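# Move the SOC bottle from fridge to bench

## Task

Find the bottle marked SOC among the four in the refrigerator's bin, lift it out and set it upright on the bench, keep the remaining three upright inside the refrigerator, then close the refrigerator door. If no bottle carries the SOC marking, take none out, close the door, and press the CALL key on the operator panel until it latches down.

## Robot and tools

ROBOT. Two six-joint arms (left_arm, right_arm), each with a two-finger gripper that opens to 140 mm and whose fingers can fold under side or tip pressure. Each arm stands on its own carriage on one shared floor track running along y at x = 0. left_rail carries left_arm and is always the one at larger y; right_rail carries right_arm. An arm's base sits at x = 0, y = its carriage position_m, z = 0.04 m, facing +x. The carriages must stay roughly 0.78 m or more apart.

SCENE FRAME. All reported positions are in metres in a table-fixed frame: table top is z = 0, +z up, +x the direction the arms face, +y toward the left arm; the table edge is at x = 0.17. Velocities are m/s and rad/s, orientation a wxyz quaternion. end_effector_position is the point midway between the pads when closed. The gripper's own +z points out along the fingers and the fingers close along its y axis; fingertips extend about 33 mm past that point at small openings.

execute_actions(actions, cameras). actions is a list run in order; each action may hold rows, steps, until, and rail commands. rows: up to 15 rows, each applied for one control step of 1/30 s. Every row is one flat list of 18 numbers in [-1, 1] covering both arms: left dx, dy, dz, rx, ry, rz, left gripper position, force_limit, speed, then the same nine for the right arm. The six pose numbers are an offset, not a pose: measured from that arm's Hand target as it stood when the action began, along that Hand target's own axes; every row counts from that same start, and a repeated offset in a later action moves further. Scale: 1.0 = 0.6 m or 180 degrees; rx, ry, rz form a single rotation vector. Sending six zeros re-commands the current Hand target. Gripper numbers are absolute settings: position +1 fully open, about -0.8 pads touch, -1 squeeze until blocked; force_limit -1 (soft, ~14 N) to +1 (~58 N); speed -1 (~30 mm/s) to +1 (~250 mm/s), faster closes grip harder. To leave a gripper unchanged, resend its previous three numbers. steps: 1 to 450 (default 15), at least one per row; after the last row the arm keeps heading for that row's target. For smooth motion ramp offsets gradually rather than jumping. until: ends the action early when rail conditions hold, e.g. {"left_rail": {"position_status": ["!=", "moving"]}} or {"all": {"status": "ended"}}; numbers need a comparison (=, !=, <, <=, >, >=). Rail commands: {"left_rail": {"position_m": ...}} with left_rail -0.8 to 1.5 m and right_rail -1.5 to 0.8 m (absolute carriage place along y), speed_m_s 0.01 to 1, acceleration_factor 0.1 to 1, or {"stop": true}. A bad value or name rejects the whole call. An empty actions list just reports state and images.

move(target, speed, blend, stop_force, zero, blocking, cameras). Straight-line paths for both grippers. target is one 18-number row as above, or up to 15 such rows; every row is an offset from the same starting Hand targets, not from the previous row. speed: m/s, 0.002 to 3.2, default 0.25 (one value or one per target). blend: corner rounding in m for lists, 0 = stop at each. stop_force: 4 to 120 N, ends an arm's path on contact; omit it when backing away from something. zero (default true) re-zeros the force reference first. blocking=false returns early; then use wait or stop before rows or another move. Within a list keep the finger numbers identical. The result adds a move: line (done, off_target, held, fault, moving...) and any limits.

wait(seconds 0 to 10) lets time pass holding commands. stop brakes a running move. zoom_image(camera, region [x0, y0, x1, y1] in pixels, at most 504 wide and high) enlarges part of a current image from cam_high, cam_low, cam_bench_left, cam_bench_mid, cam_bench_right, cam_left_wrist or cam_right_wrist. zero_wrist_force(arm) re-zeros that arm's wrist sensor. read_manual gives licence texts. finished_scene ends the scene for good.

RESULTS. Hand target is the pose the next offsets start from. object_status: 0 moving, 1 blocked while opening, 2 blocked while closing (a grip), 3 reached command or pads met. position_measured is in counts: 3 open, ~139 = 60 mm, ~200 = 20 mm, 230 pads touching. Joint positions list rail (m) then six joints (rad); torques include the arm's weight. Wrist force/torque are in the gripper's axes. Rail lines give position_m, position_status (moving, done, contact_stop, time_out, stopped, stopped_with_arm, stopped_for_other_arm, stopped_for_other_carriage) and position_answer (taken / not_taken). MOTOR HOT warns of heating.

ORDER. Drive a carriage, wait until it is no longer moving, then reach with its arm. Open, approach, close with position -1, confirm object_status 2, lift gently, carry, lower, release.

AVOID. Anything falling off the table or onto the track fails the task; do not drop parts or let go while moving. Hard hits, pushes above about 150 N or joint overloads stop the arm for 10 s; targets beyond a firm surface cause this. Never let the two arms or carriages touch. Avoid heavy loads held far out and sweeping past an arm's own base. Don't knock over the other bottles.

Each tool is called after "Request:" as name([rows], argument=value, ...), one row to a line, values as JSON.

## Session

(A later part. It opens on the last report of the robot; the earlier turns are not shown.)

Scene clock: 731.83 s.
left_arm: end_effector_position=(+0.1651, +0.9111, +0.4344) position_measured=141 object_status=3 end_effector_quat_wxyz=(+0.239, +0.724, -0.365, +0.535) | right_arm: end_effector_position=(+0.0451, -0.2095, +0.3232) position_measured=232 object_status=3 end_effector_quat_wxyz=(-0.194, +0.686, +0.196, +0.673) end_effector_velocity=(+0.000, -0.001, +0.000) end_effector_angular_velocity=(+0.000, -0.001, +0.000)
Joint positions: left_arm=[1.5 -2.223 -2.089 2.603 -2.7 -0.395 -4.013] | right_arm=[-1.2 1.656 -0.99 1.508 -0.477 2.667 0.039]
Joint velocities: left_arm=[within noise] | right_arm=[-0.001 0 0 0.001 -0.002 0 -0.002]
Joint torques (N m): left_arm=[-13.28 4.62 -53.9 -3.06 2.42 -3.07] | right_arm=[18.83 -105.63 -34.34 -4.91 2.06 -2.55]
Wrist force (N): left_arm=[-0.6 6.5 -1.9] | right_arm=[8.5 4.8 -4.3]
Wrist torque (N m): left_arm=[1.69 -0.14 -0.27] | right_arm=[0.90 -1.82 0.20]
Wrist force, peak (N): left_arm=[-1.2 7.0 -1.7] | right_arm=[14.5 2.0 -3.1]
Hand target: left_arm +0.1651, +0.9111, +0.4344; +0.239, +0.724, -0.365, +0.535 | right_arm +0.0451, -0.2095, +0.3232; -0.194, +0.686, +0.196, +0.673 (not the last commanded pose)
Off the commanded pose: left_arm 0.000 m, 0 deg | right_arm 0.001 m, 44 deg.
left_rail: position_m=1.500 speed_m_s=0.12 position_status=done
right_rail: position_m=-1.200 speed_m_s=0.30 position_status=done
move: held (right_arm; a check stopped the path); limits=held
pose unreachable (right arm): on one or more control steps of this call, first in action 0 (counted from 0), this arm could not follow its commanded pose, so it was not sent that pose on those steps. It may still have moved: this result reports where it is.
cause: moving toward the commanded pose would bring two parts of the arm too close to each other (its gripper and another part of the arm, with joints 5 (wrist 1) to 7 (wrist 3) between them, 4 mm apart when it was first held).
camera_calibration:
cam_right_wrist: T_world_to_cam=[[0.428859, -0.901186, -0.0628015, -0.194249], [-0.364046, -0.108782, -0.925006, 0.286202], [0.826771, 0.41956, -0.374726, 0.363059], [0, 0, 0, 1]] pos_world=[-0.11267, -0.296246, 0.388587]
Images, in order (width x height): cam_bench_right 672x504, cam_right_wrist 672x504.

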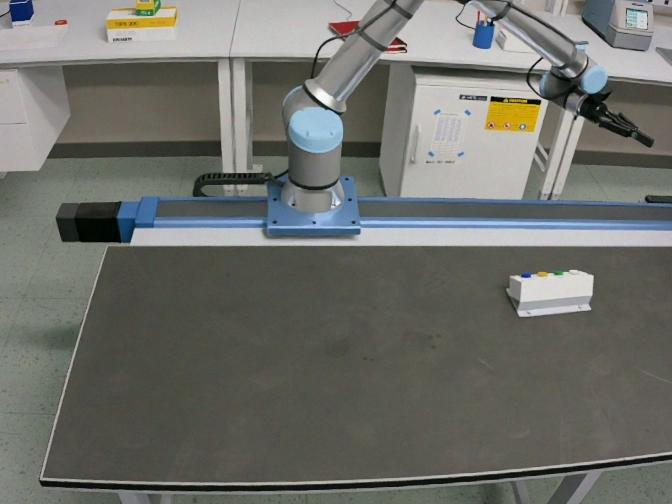

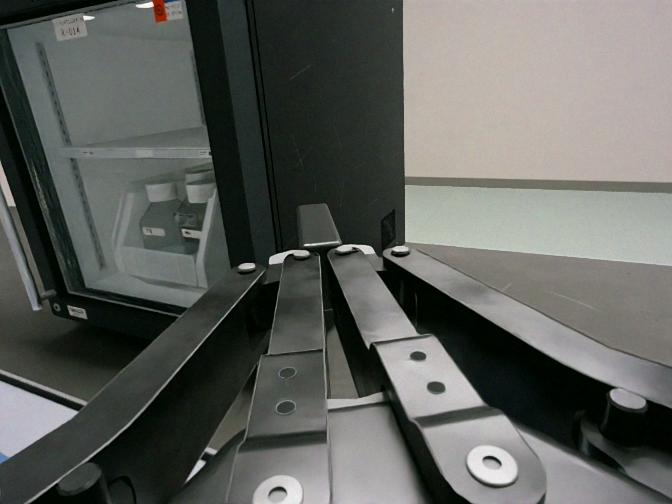

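Request:
move(target=[0,0,0,0,0,0,-0.1,1,-1,0.2117,0.856,-0.328,0.128,0,0,-1,0.2,-1], speed=0.25, cameras=[])

Request:
move(target=[0,0,0,0,0,0,-0.1,1,-1,0,0,0,0,-0.24,0,-1,0.2,-1], speed=0.3, cameras=["cam_right_wrist","cam_bench_right"])

Scene clock: 736.57 s.
left_arm: end_effector_position=(+0.1651, +0.9111, +0.4344) position_measured=141 object_status=3 end_effector_quat_wxyz=(+0.239, +0.724, -0.365, +0.535) | right_arm: end_effector_position=(+0.1523, -0.7477, +0.4529) position_measured=232 object_status=3 end_effector_quat_wxyz=(-0.325, +0.634, +0.325, +0.621)
Joint positions: left_arm=[1.5 -2.223 -2.089 2.603 -2.7 -0.395 -4.013] | right_arm=[-1.2 0.494 -2.597 2.527 0.089 1.108 0.001]
Joint torques (N m): left_arm=[-12.96 2.57 -53.76 -2.85 1.81 -2.36] | right_arm=[-21.15 12.23 -40.88 0.48 -2.72 -2.28]
Wrist force (N): left_arm=[-0.8 6.9 -2.1] | right_arm=[9.0 4.0 -3.8]
Wrist torque (N m): left_arm=[1.78 -0.08 -0.28] | right_arm=[0.68 -2.06 0.27]
Wrist force, peak (N): left_arm=[-1.0 7.2 -2.2] | right_arm=[9.1 5.8 -4.6]
Hand target: left_arm +0.1651, +0.9111, +0.4344; +0.239, +0.724, -0.365, +0.535 | right_arm +0.1527, -0.7483, +0.4529; -0.327, +0.634, +0.327, +0.620
Off the commanded pose: left_arm 0.000 m, 0 deg | right_arm 0.001 m, 0 deg.
left_rail: position_m=1.500 speed_m_s=0.12 position_status=done
right_rail: position_m=-1.200 speed_m_s=0.30 position_status=done
move: done
No camera images: "cameras" was empty.

Scene clock: 738.67 s.
left_arm: end_effector_position=(+0.1651, +0.9111, +0.4344) position_measured=141 object_status=3 end_effector_quat_wxyz=(+0.239, +0.724, -0.365, +0.535) | right_arm: end_effector_position=(+0.1527, -0.7482, +0.4529) position_measured=232 object_status=3 end_effector_quat_wxyz=(-0.184, +0.818, +0.424, +0.344)
Joint positions: left_arm=[1.5 -2.223 -2.089 2.603 -2.7 -0.395 -4.013] | right_arm=[-1.2 0.744 -2.094 2.053 0.825 1.409 -0.146]
Joint torques (N m): left_arm=[-11.9 7.79 -53.29 -2.7 1.91 -2.78] | right_arm=[19.47 10.56 -54.33 4.37 2.44 2.52]
Wrist force (N): left_arm=[-0.3 6.5 -1.4] | right_arm=[8.9 4.7 -4.0]
Wrist torque (N m): left_arm=[1.71 -0.19 -0.27] | right_arm=[1.09 -1.90 0.10]
Wrist force, peak (N): left_arm=[-0.5 7.2 -2.0] | right_arm=[9.9 4.7 -4.2]
Hand target: left_arm +0.1651, +0.9111, +0.4344; +0.239, +0.724, -0.365, +0.535 | right_arm +0.1527, -0.7482, +0.4529; -0.184, +0.818, +0.424, +0.343
Off the commanded pose: left_arm 0.000 m, 0 deg | right_arm 0.000 m, 0 deg.
left_rail: position_m=1.500 speed_m_s=0.12 position_status=done
right_rail: position_m=-1.200 speed_m_s=0.30 position_status=done
move: done
camera_calibration:
cam_right_wrist: T_world_to_cam=[[0.741529, -0.670489, 0.0240586, -0.632188], [-0.599373, -0.678139, -0.425299, -0.2296], [0.301473, 0.300952, -0.904733, 0.780374], [0, 0, 0, 1]] pos_world=[0.0959077, -0.814431, 0.623591]
Images, in order (width x height): cam_bench_right 672x504, cam_right_wrist 672x504.

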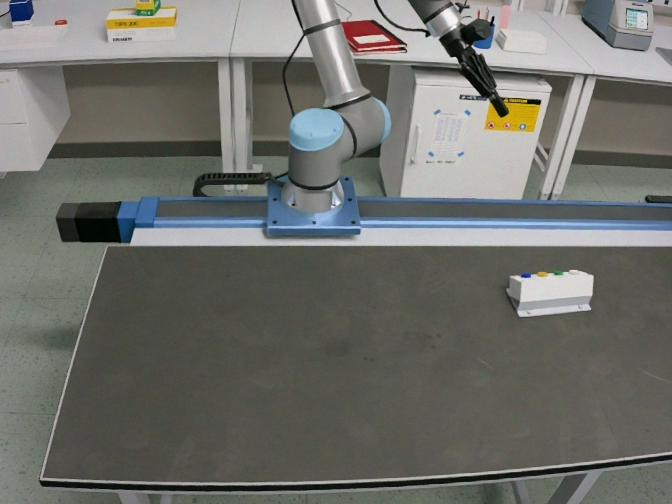

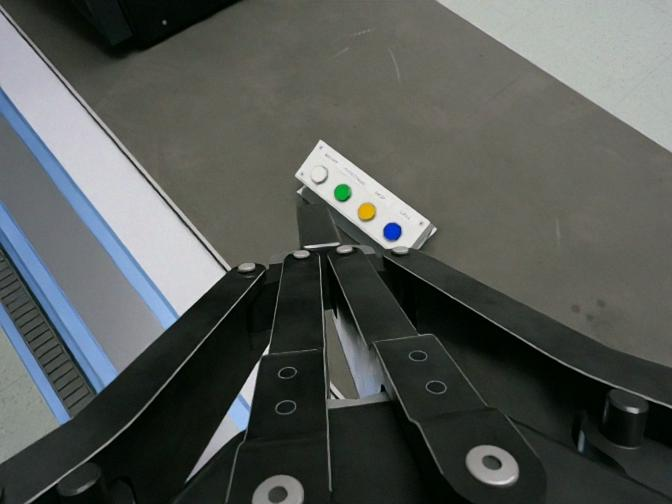

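Request:
zoom_image(camera="cam_right_wrist", region=[285, 130, 455, 257])

Scaled by 2.965 from the camera's 672x504 image, which has a finer 960x720 frame.

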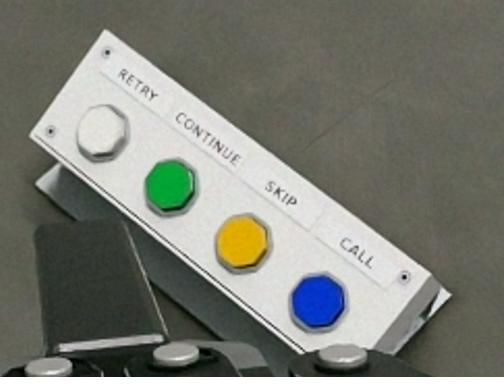

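Request:
move(target=[0,0,0,0,0,0,-0.1,1,-1,-0.044,0.196,0.4378,0,-0.2,0,-1,0.2,-1], speed=0.2, stop_force=20, cameras=["cam_right_wrist","cam_bench_right","cam_high"])

Request:
zoom_image(camera="cam_bench_right", region=[440, 180, 640, 330])

Request:
zoom_image(camera="cam_right_wrist", region=[200, 60, 472, 264])

Scene clock: 742.80 s.
left_arm: end_effector_position=(+0.1651, +0.9111, +0.4344) position_measured=141 object_status=3 end_effector_quat_wxyz=(+0.239, +0.724, -0.365, +0.535) | right_arm: end_effector_position=(+0.3450, -0.6752, +0.2499) position_measured=232 object_status=3 end_effector_quat_wxyz=(-0.044, +0.884, +0.460, +0.074)
Joint positions: left_arm=[1.5 -2.223 -2.089 2.603 -2.7 -0.395 -4.013] | right_arm=[-1.2 0.676 -1.355 1.74 1.024 1.514 -0.279]
Joint torques (N m): left_arm=[-13.99 1.57 -52.81 -3.32 1.97 -2.92] | right_arm=[21.5 -42.89 -48.02 6.96 2.62 -0.55]
Wrist force (N): left_arm=[-1.0 6.7 -1.7] | right_arm=[7.1 4.2 -4.0]
Wrist torque (N m): left_arm=[1.76 -0.06 -0.28] | right_arm=[0.88 -1.44 0.11]
Wrist force, peak (N): left_arm=[-0.6 7.2 -1.9] | right_arm=[9.0 4.9 -4.3]
Hand target: left_arm +0.1651, +0.9111, +0.4344; +0.239, +0.724, -0.365, +0.535 | right_arm +0.3450, -0.6752, +0.2499; -0.044, +0.884, +0.460, +0.074
Off the commanded pose: left_arm 0.000 m, 0 deg | right_arm 0.000 m, 0 deg.
left_rail: position_m=1.500 speed_m_s=0.12 position_status=done
right_rail: position_m=-1.200 speed_m_s=0.30 position_status=done
move: done
camera_calibration:
cam_right_wrist: T_world_to_cam=[[0.766874, -0.635279, 0.0912386, -0.72266], [-0.639889, -0.745873, 0.184974, -0.335374], [-0.0494577, -0.200234, -0.978499, 0.317855], [0, 0, 0, 1]] pos_world=[0.355308, -0.645592, 0.43899]
Images, in order (width x height): cam_high 672x504, cam_bench_right 672x504, cam_right_wrist 672x504.

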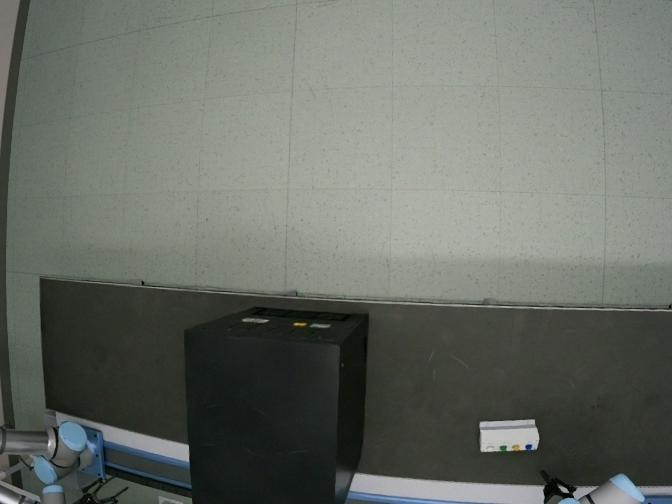

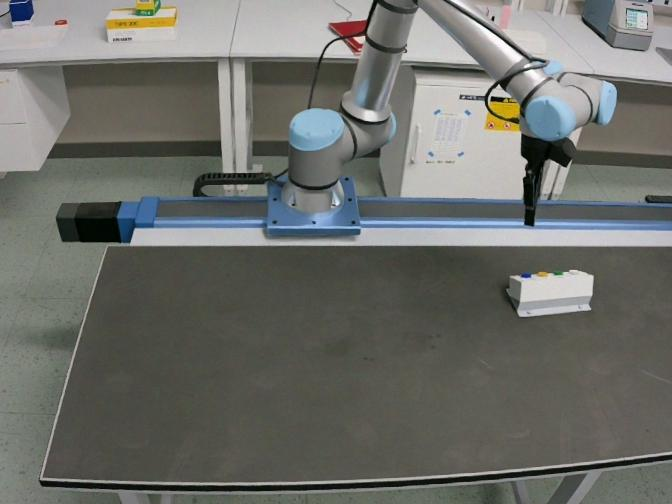

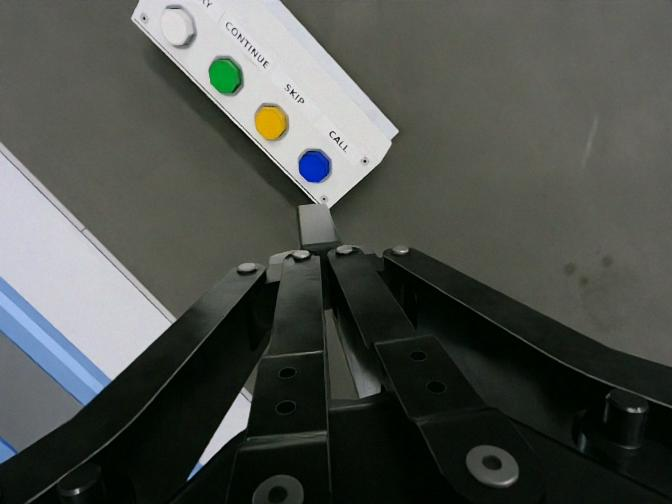

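Scaled by 2.520 from the camera's 672x504 image, which has a finer 960x720 frame.

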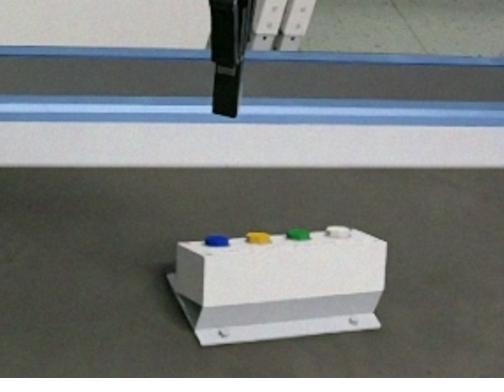

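Scaled by 1.853 from the camera's 672x504 image, which has a finer 960x720 frame.

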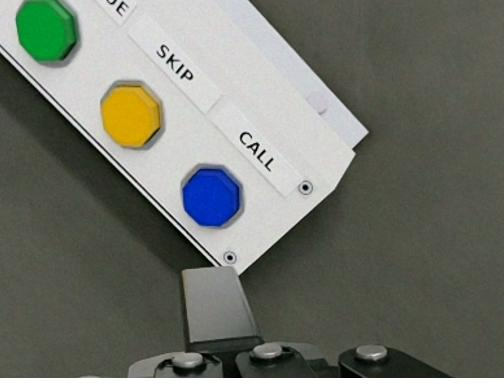

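Request:
move(target=[0,0,0,0,0,0,-0.1,1,-1,0.0065,0.0118,0.1483,0,0,0,-1,0.2,-1], speed=0.08, stop_force=12, cameras=["cam_right_wrist","cam_bench_right","cam_bench_mid"])

Request:
zoom_image(camera="cam_bench_right", region=[480, 200, 620, 330])

Request:
zoom_image(camera="cam_right_wrist", region=[220, 100, 420, 260])

Request:
zoom_image(camera="cam_bench_mid", region=[100, 300, 260, 430])

Scene clock: 746.07 s.
left_arm: end_effector_position=(+0.1651, +0.9111, +0.4344) position_measured=141 object_status=3 end_effector_quat_wxyz=(+0.239, +0.724, -0.365, +0.535) | right_arm: end_effector_position=(+0.3610, -0.6631, +0.1629) position_measured=232 object_status=3 end_effector_quat_wxyz=(-0.044, +0.884, +0.460, +0.074)
Joint positions: left_arm=[1.5 -2.223 -2.089 2.603 -2.7 -0.395 -4.013] | right_arm=[-1.2 0.675 -1.262 1.787 0.883 1.514 -0.28]
Joint torques (N m): left_arm=[-12.9 4.02 -53.09 -3.33 2.16 -2.49] | right_arm=[-20.12 -51.24 -28.06 0.11 -1.9 -1.72]
Wrist force (N): left_arm=[-0.8 6.6 -1.1] | right_arm=[7.1 4.8 -4.3]
Wrist torque (N m): left_arm=[1.72 -0.08 -0.27] | right_arm=[1.09 -1.51 0.11]
Wrist force, peak (N): left_arm=[-0.7 7.2 -2.0] | right_arm=[7.8 5.2 -3.7]
Hand target: left_arm +0.1651, +0.9111, +0.4344; +0.239, +0.724, -0.365, +0.535 | right_arm +0.3610, -0.6631, +0.1629; -0.044, +0.884, +0.460, +0.074
Off the commanded pose: left_arm 0.000 m, 0 deg | right_arm 0.000 m, 0 deg.
left_rail: position_m=1.500 speed_m_s=0.12 position_status=done
right_rail: position_m=-1.200 speed_m_s=0.30 position_status=done
move: done
camera_calibration:
cam_right_wrist: T_world_to_cam=[[0.766874, -0.635279, 0.0912386, -0.71936], [-0.639889, -0.745873, 0.184974, -0.300075], [-0.0494577, -0.200234, -0.978499, 0.235821], [0, 0, 0, 1]] pos_world=[0.371308, -0.633592, 0.35189]
Images, in order (width x height): cam_bench_mid 672x504, cam_bench_right 672x504, cam_right_wrist 672x504.

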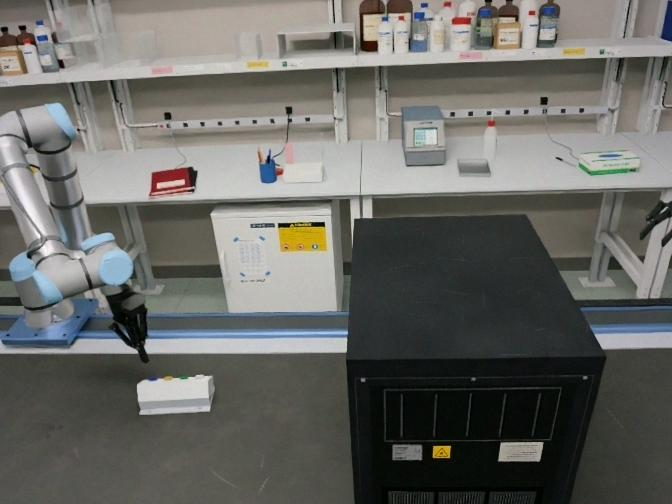

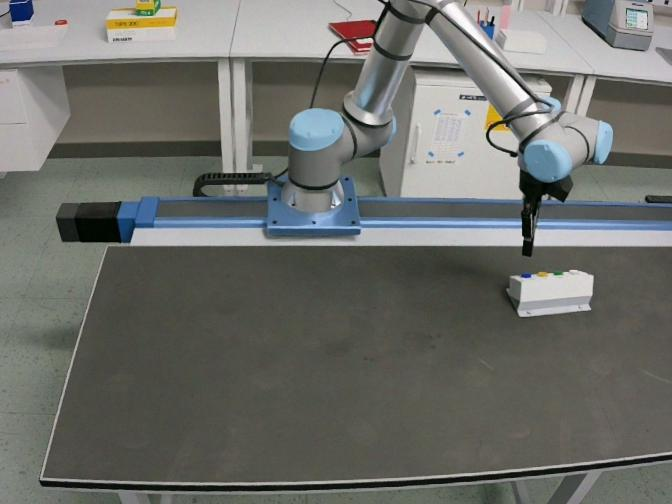

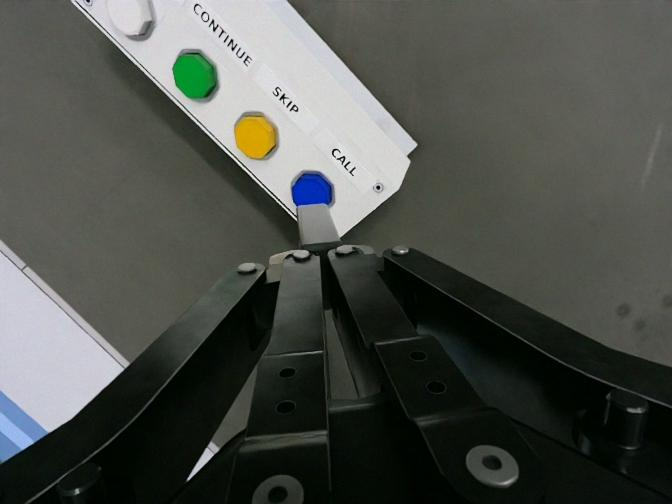

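Scaled by 3.600 from the camera's 672x504 image, which has a finer 960x720 frame.

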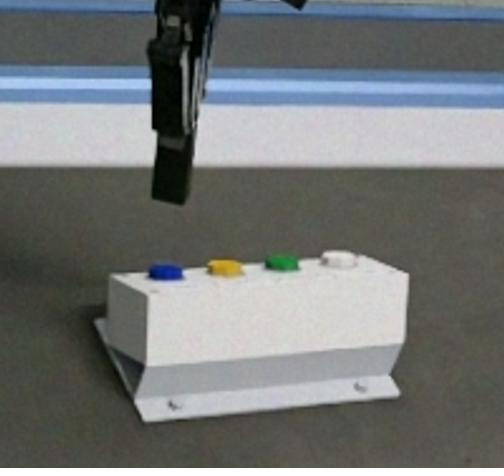

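Scaled by 2.520 from the camera's 672x504 image, which has a finer 960x720 frame.

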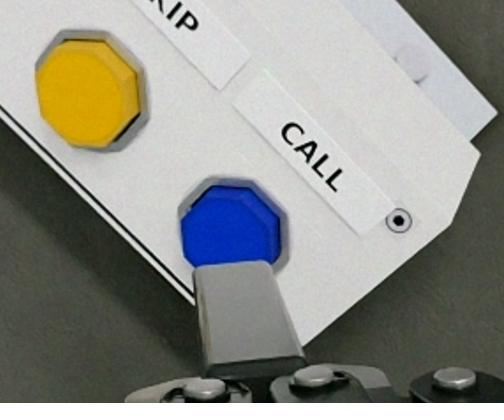

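Scaled by 3.150 from the camera's 672x504 image, which has a finer 960x720 frame.

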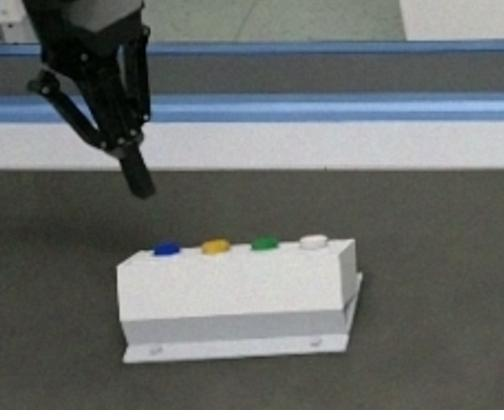

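Request:
move(target=[0,0,0,0,0,0,-0.1,1,-1,0.0183,0,0.045,0,0,0,-1,0.2,-1], speed=0.05, stop_force=10, cameras=["cam_right_wrist","cam_bench_right","cam_bench_mid"])

Request:
zoom_image(camera="cam_bench_right", region=[500, 220, 600, 310])

Request:
zoom_image(camera="cam_right_wrist", region=[220, 100, 420, 260])

Request:
zoom_image(camera="cam_bench_mid", region=[100, 320, 220, 420])

Scene clock: 749.13 s.
left_arm: end_effector_position=(+0.1651, +0.9111, +0.4344) position_measured=141 object_status=3 end_effector_quat_wxyz=(+0.239, +0.724, -0.365, +0.535) | right_arm: end_effector_position=(+0.3697, -0.6503, +0.1381) position_measured=232 object_status=3 end_effector_quat_wxyz=(-0.044, +0.884, +0.460, +0.074)
Joint positions: left_arm=[1.5 -2.223 -2.089 2.603 -2.7 -0.395 -4.013] | right_arm=[-1.2 0.683 -1.218 1.776 0.85 1.515 -0.273]
Joint torques (N m): left_arm=[-12.51 1 -53.36 -3.13 2.3 -2.61] | right_arm=[22.4 -53.32 -44.38 0.03 2.69 2.61]
Wrist force (N): left_arm=[-0.5 6.9 -1.7] | right_arm=[7.1 4.7 -3.3]
Wrist torque (N m): left_arm=[1.80 -0.16 -0.27] | right_arm=[1.08 -1.46 -0.07]
Wrist force, peak (N): left_arm=[-0.7 7.3 -1.9] | right_arm=[7.7 5.4 -4.1]
Hand target: left_arm +0.1651, +0.9111, +0.4344; +0.239, +0.724, -0.365, +0.535 | right_arm +0.3697, -0.6503, +0.1381; -0.044, +0.884, +0.460, +0.074
Off the commanded pose: left_arm 0.000 m, 0 deg | right_arm 0.000 m, 0 deg.
left_rail: position_m=1.500 speed_m_s=0.12 position_status=done
right_rail: position_m=-1.200 speed_m_s=0.30 position_status=done
move: done
camera_calibration:
cam_right_wrist: T_world_to_cam=[[0.766874, -0.635279, 0.0912386, -0.715647], [-0.639889, -0.745873, 0.184974, -0.280391], [-0.0494577, -0.200234, -0.978499, 0.214646], [0, 0, 0, 1]] pos_world=[0.380008, -0.620792, 0.32719]
Images, in order (width x height): cam_bench_mid 672x504, cam_bench_right 672x504, cam_right_wrist 672x504.

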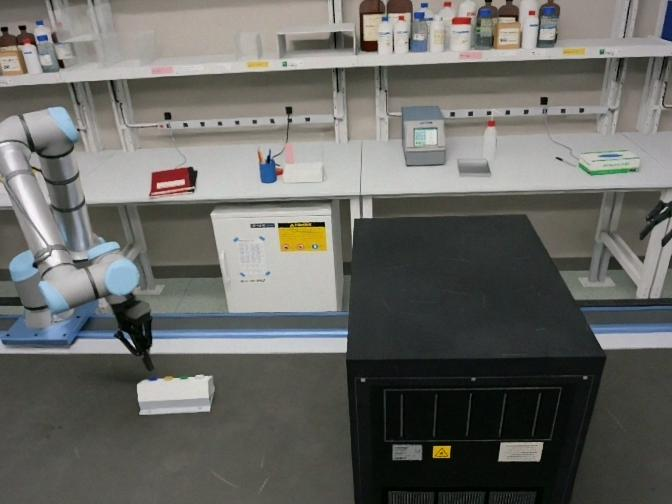

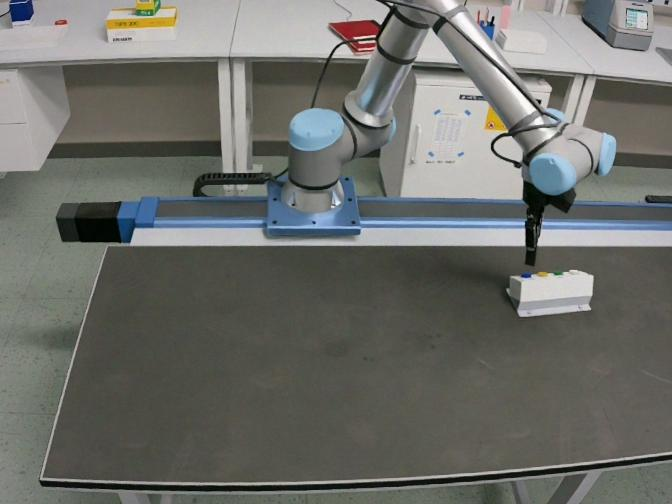

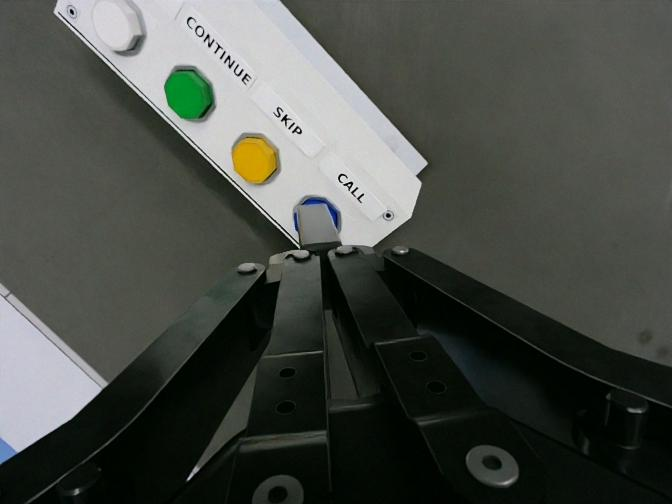

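Scaled by 5.040 from the camera's 672x504 image, which has a finer 960x720 frame.

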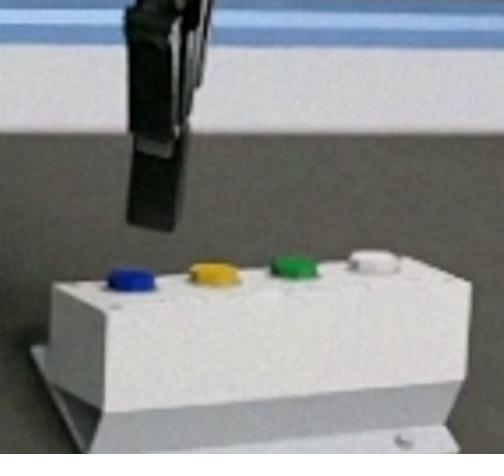

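Scaled by 2.520 from the camera's 672x504 image, which has a finer 960x720 frame.

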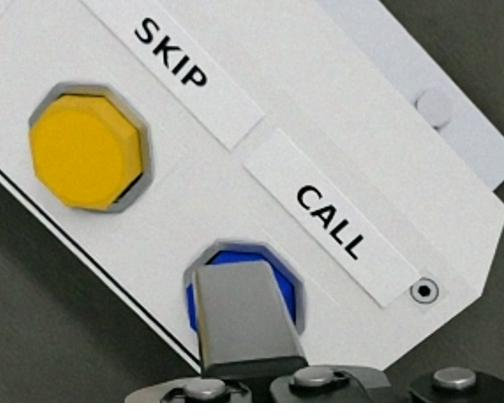

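Scaled by 4.200 from the camera's 672x504 image, which has a finer 960x720 frame.

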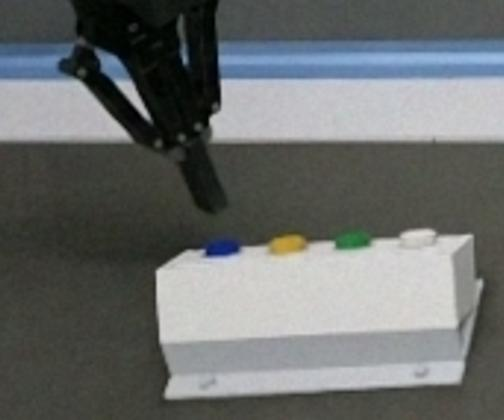

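Request:
move(target=[0,0,0,0,0,0,-0.1,1,-1,-0.006,0.005,0.1,0,0,0,-1,0.2,-1], speed=0.02, stop_force=6, cameras=["cam_right_wrist","cam_bench_right","cam_bench_mid"])

Request:
zoom_image(camera="cam_bench_right", region=[500, 220, 600, 310])

Request:
zoom_image(camera="cam_right_wrist", region=[220, 130, 420, 290])

Request:
zoom_image(camera="cam_bench_mid", region=[100, 320, 220, 420])

Scene clock: 753.20 s.
left_arm: end_effector_position=(+0.1651, +0.9111, +0.4344) position_measured=141 object_status=3 end_effector_quat_wxyz=(+0.239, +0.724, -0.365, +0.535) | right_arm: end_effector_position=(+0.3730, -0.6481, +0.1048) position_measured=232 object_status=3 end_effector_quat_wxyz=(-0.044, +0.884, +0.460, +0.074)
Joint positions: left_arm=[1.5 -2.223 -2.089 2.603 -2.7 -0.395 -4.013] | right_arm=[-1.2 0.682 -1.182 1.792 0.797 1.515 -0.273]
Joint torques (N m): left_arm=[-12.86 3.52 -53.68 -3.33 2.45 -1.94] | right_arm=[-14.02 -81.01 -42.79 5.66 -1.59 -1.02]
Wrist force (N): left_arm=[-0.4 6.9 -2.1] | right_arm=[5.6 3.0 -7.4]
Wrist torque (N m): left_arm=[1.80 -0.19 -0.28] | right_arm=[1.14 -1.48 -0.01]
Wrist force, peak (N): left_arm=[-1.2 7.1 -2.1] | right_arm=[8.7 4.8 -9.6]
Hand target: left_arm +0.1651, +0.9111, +0.4344; +0.239, +0.724, -0.365, +0.535 | right_arm +0.3730, -0.6481, +0.1048; -0.044, +0.884, +0.460, +0.074 (not the last commanded pose)
Off the commanded pose: left_arm 0.000 m, 0 deg | right_arm 0.027 m, 0 deg.
left_rail: position_m=1.500 speed_m_s=0.12 position_status=done
right_rail: position_m=-1.200 speed_m_s=0.30 position_status=done
move: contact (right_arm)
camera_calibration:
cam_right_wrist: T_world_to_cam=[[0.766874, -0.635279, 0.0912386, -0.713732], [-0.639889, -0.745873, 0.184974, -0.270461], [-0.0494577, -0.200234, -0.978499, 0.182568], [0, 0, 0, 1]] pos_world=[0.383308, -0.618592, 0.29379]
Images, in order (width x height): cam_bench_mid 672x504, cam_bench_right 672x504, cam_right_wrist 672x504.

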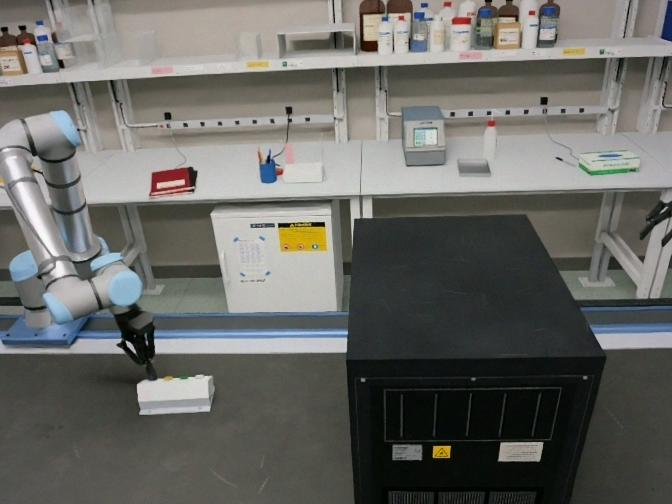

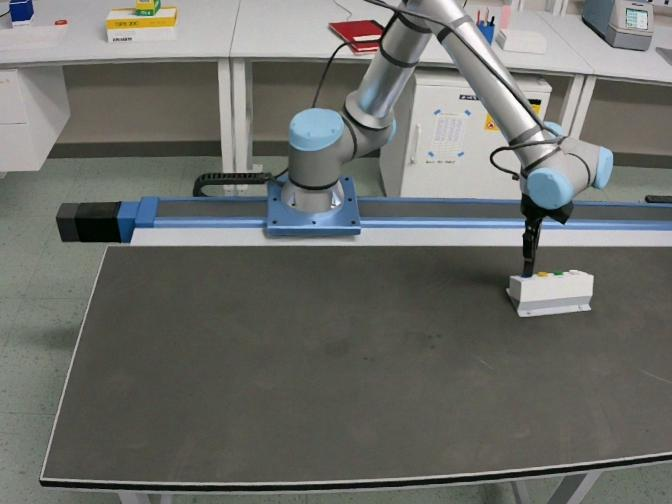

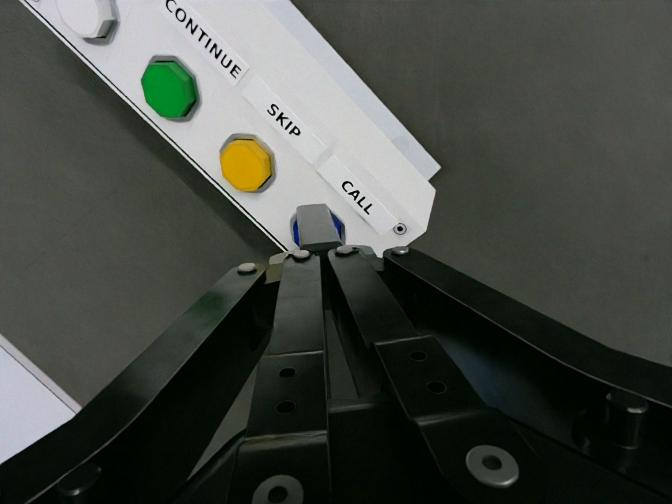

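Scaled by 5.040 from the camera's 672x504 image, which has a finer 960x720 frame.

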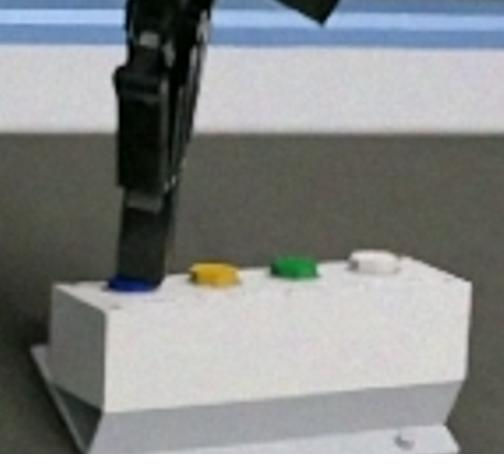

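Scaled by 2.520 from the camera's 672x504 image, which has a finer 960x720 frame.

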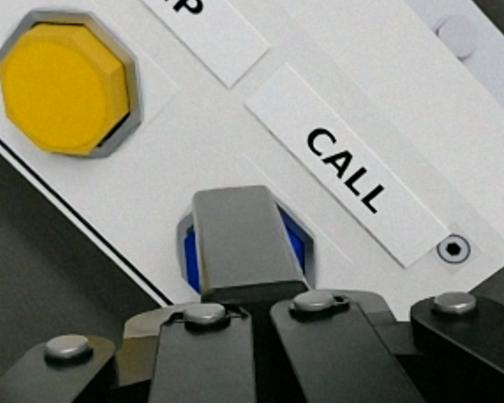

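Scaled by 4.200 from the camera's 672x504 image, which has a finer 960x720 frame.

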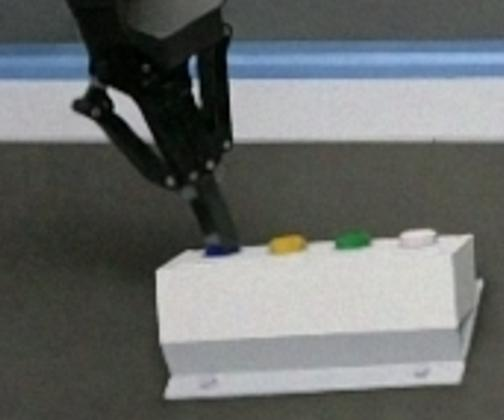

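Request:
move(target=[0,0,0,0,0,0,-0.1,1,-1,0,0,0.025,0,0,0,-1,0.2,-1], speed=0.008, stop_force=35, cameras=[])

Request:
move(target=[0,0,0,0,0,0,-0.1,1,-1,0,0,-0.07,0,0,0,-1,0.2,-1], speed=0.05, cameras=["cam_right_wrist","cam_bench_right","cam_bench_mid"])

Request:
zoom_image(camera="cam_bench_right", region=[500, 220, 600, 310])

Request:
zoom_image(camera="cam_right_wrist", region=[180, 80, 420, 260])

Scene clock: 755.27 s.
left_arm: end_effector_position=(+0.1651, +0.9111, +0.4344) position_measured=141 object_status=3 end_effector_quat_wxyz=(+0.239, +0.724, -0.365, +0.535) | right_arm: end_effector_position=(+0.3733, -0.6475, +0.1009) position_measured=232 object_status=3 end_effector_quat_wxyz=(-0.044, +0.884, +0.460, +0.074)
Joint positions: left_arm=[1.5 -2.223 -2.089 2.603 -2.7 -0.395 -4.013] | right_arm=[-1.2 0.683 -1.177 1.794 0.791 1.515 -0.273]
Joint torques (N m): left_arm=[-13.86 4.26 -53.52 -3.26 2.08 -2.04] | right_arm=[-5.86 -57.63 -28.67 2.36 2.14 -0.36]
Wrist force (N): left_arm=[-0.4 6.7 -1.9] | right_arm=[6.6 4.8 -45.6]
Wrist torque (N m): left_arm=[1.76 -0.17 -0.27] | right_arm=[0.73 -1.26 -0.04]
Wrist force, peak (N): left_arm=[-0.9 7.4 -1.4] | right_arm=[6.5 5.3 -56.3]
Hand target: left_arm +0.1651, +0.9111, +0.4344; +0.239, +0.724, -0.365, +0.535 | right_arm +0.3734, -0.6475, +0.1009; -0.044, +0.884, +0.460, +0.074 (not the last commanded pose)
Off the commanded pose: left_arm 0.000 m, 0 deg | right_arm 0.011 m, 0 deg.
left_rail: position_m=1.500 speed_m_s=0.12 position_status=done
right_rail: position_m=-1.200 speed_m_s=0.30 position_status=done
move: contact (right_arm)
No camera images: "cameras" was empty.

Scene clock: 756.57 s.
left_arm: end_effector_position=(+0.1651, +0.9111, +0.4344) position_measured=141 object_status=3 end_effector_quat_wxyz=(+0.239, +0.724, -0.365, +0.535) | right_arm: end_effector_position=(+0.3696, -0.6535, +0.1420) position_measured=232 object_status=3 end_effector_quat_wxyz=(-0.044, +0.884, +0.460, +0.074) end_effector_velocity=(+0.000, +0.000, +0.002) end_effector_angular_velocity=(+0.000, +0.001, +0.000)
Joint positions: left_arm=[1.5 -2.223 -2.089 2.603 -2.7 -0.395 -4.013] | right_arm=[-1.2 0.679 -1.225 1.778 0.855 1.514 -0.277]
Joint velocities: left_arm=[within noise] | right_arm=[0 0 -0.002 -0.001 0.005 0 0]
Joint torques (N m): left_arm=[-12.41 4.39 -53.08 -3.45 1.99 -2.34] | right_arm=[-21.18 -80.22 -45.21 7.1 -3.05 -2.21]
Wrist force (N): left_arm=[-0.9 6.7 -1.2] | right_arm=[7.4 4.4 -4.1]
Wrist torque (N m): left_arm=[1.76 -0.06 -0.27] | right_arm=[1.00 -1.54 0.11]
Wrist force, peak (N): left_arm=[-1.1 7.2 -1.6] | right_arm=[6.6 5.2 -44.1]
Hand target: left_arm +0.1651, +0.9111, +0.4344; +0.239, +0.724, -0.365, +0.535 | right_arm +0.3696, -0.6536, +0.1423; -0.044, +0.884, +0.460, +0.074
Off the commanded pose: left_arm 0.000 m, 0 deg | right_arm 0.000 m, 0 deg.
left_rail: position_m=1.500 speed_m_s=0.12 position_status=done
right_rail: position_m=-1.200 speed_m_s=0.30 position_status=done
move: done
camera_calibration:
cam_right_wrist: T_world_to_cam=[[0.766823, -0.635348, 0.0911889, -0.718029], [-0.63995, -0.74584, 0.184894, -0.283568], [-0.0494599, -0.200138, -0.978519, 0.217864], [0, 0, 0, 1]] pos_world=[0.379908, -0.624092, 0.33109]
Images, in order (width x height): cam_bench_mid 672x504, cam_bench_right 672x504, cam_right_wrist 672x504.

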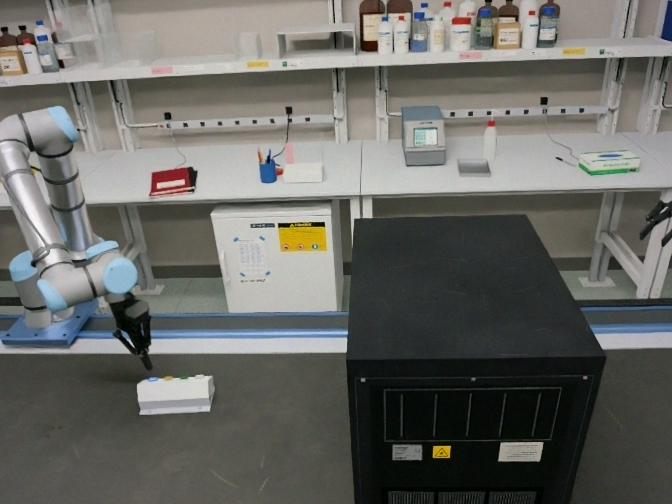

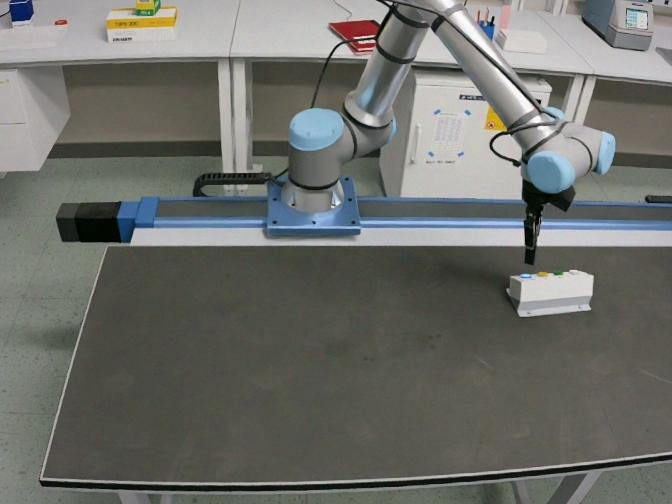

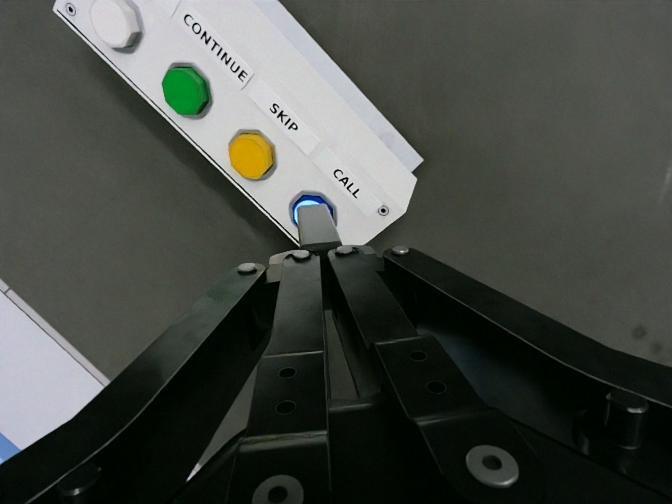

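Scaled by 5.040 from the camera's 672x504 image, which has a finer 960x720 frame.

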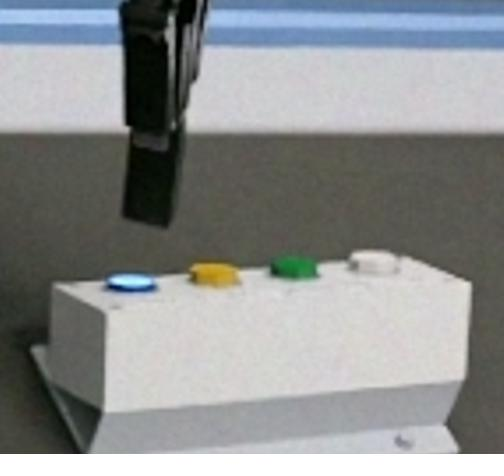

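Scaled by 2.100 from the camera's 672x504 image, which has a finer 960x720 frame.

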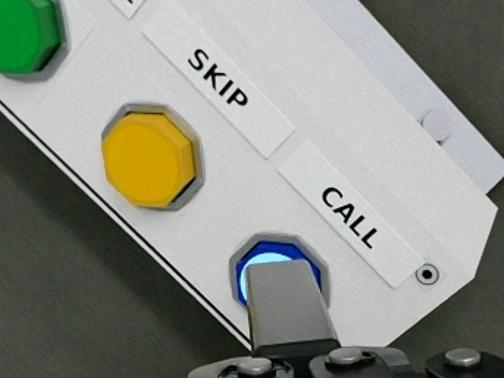

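Request:
finished_scene()

The scene is finished: the task was done.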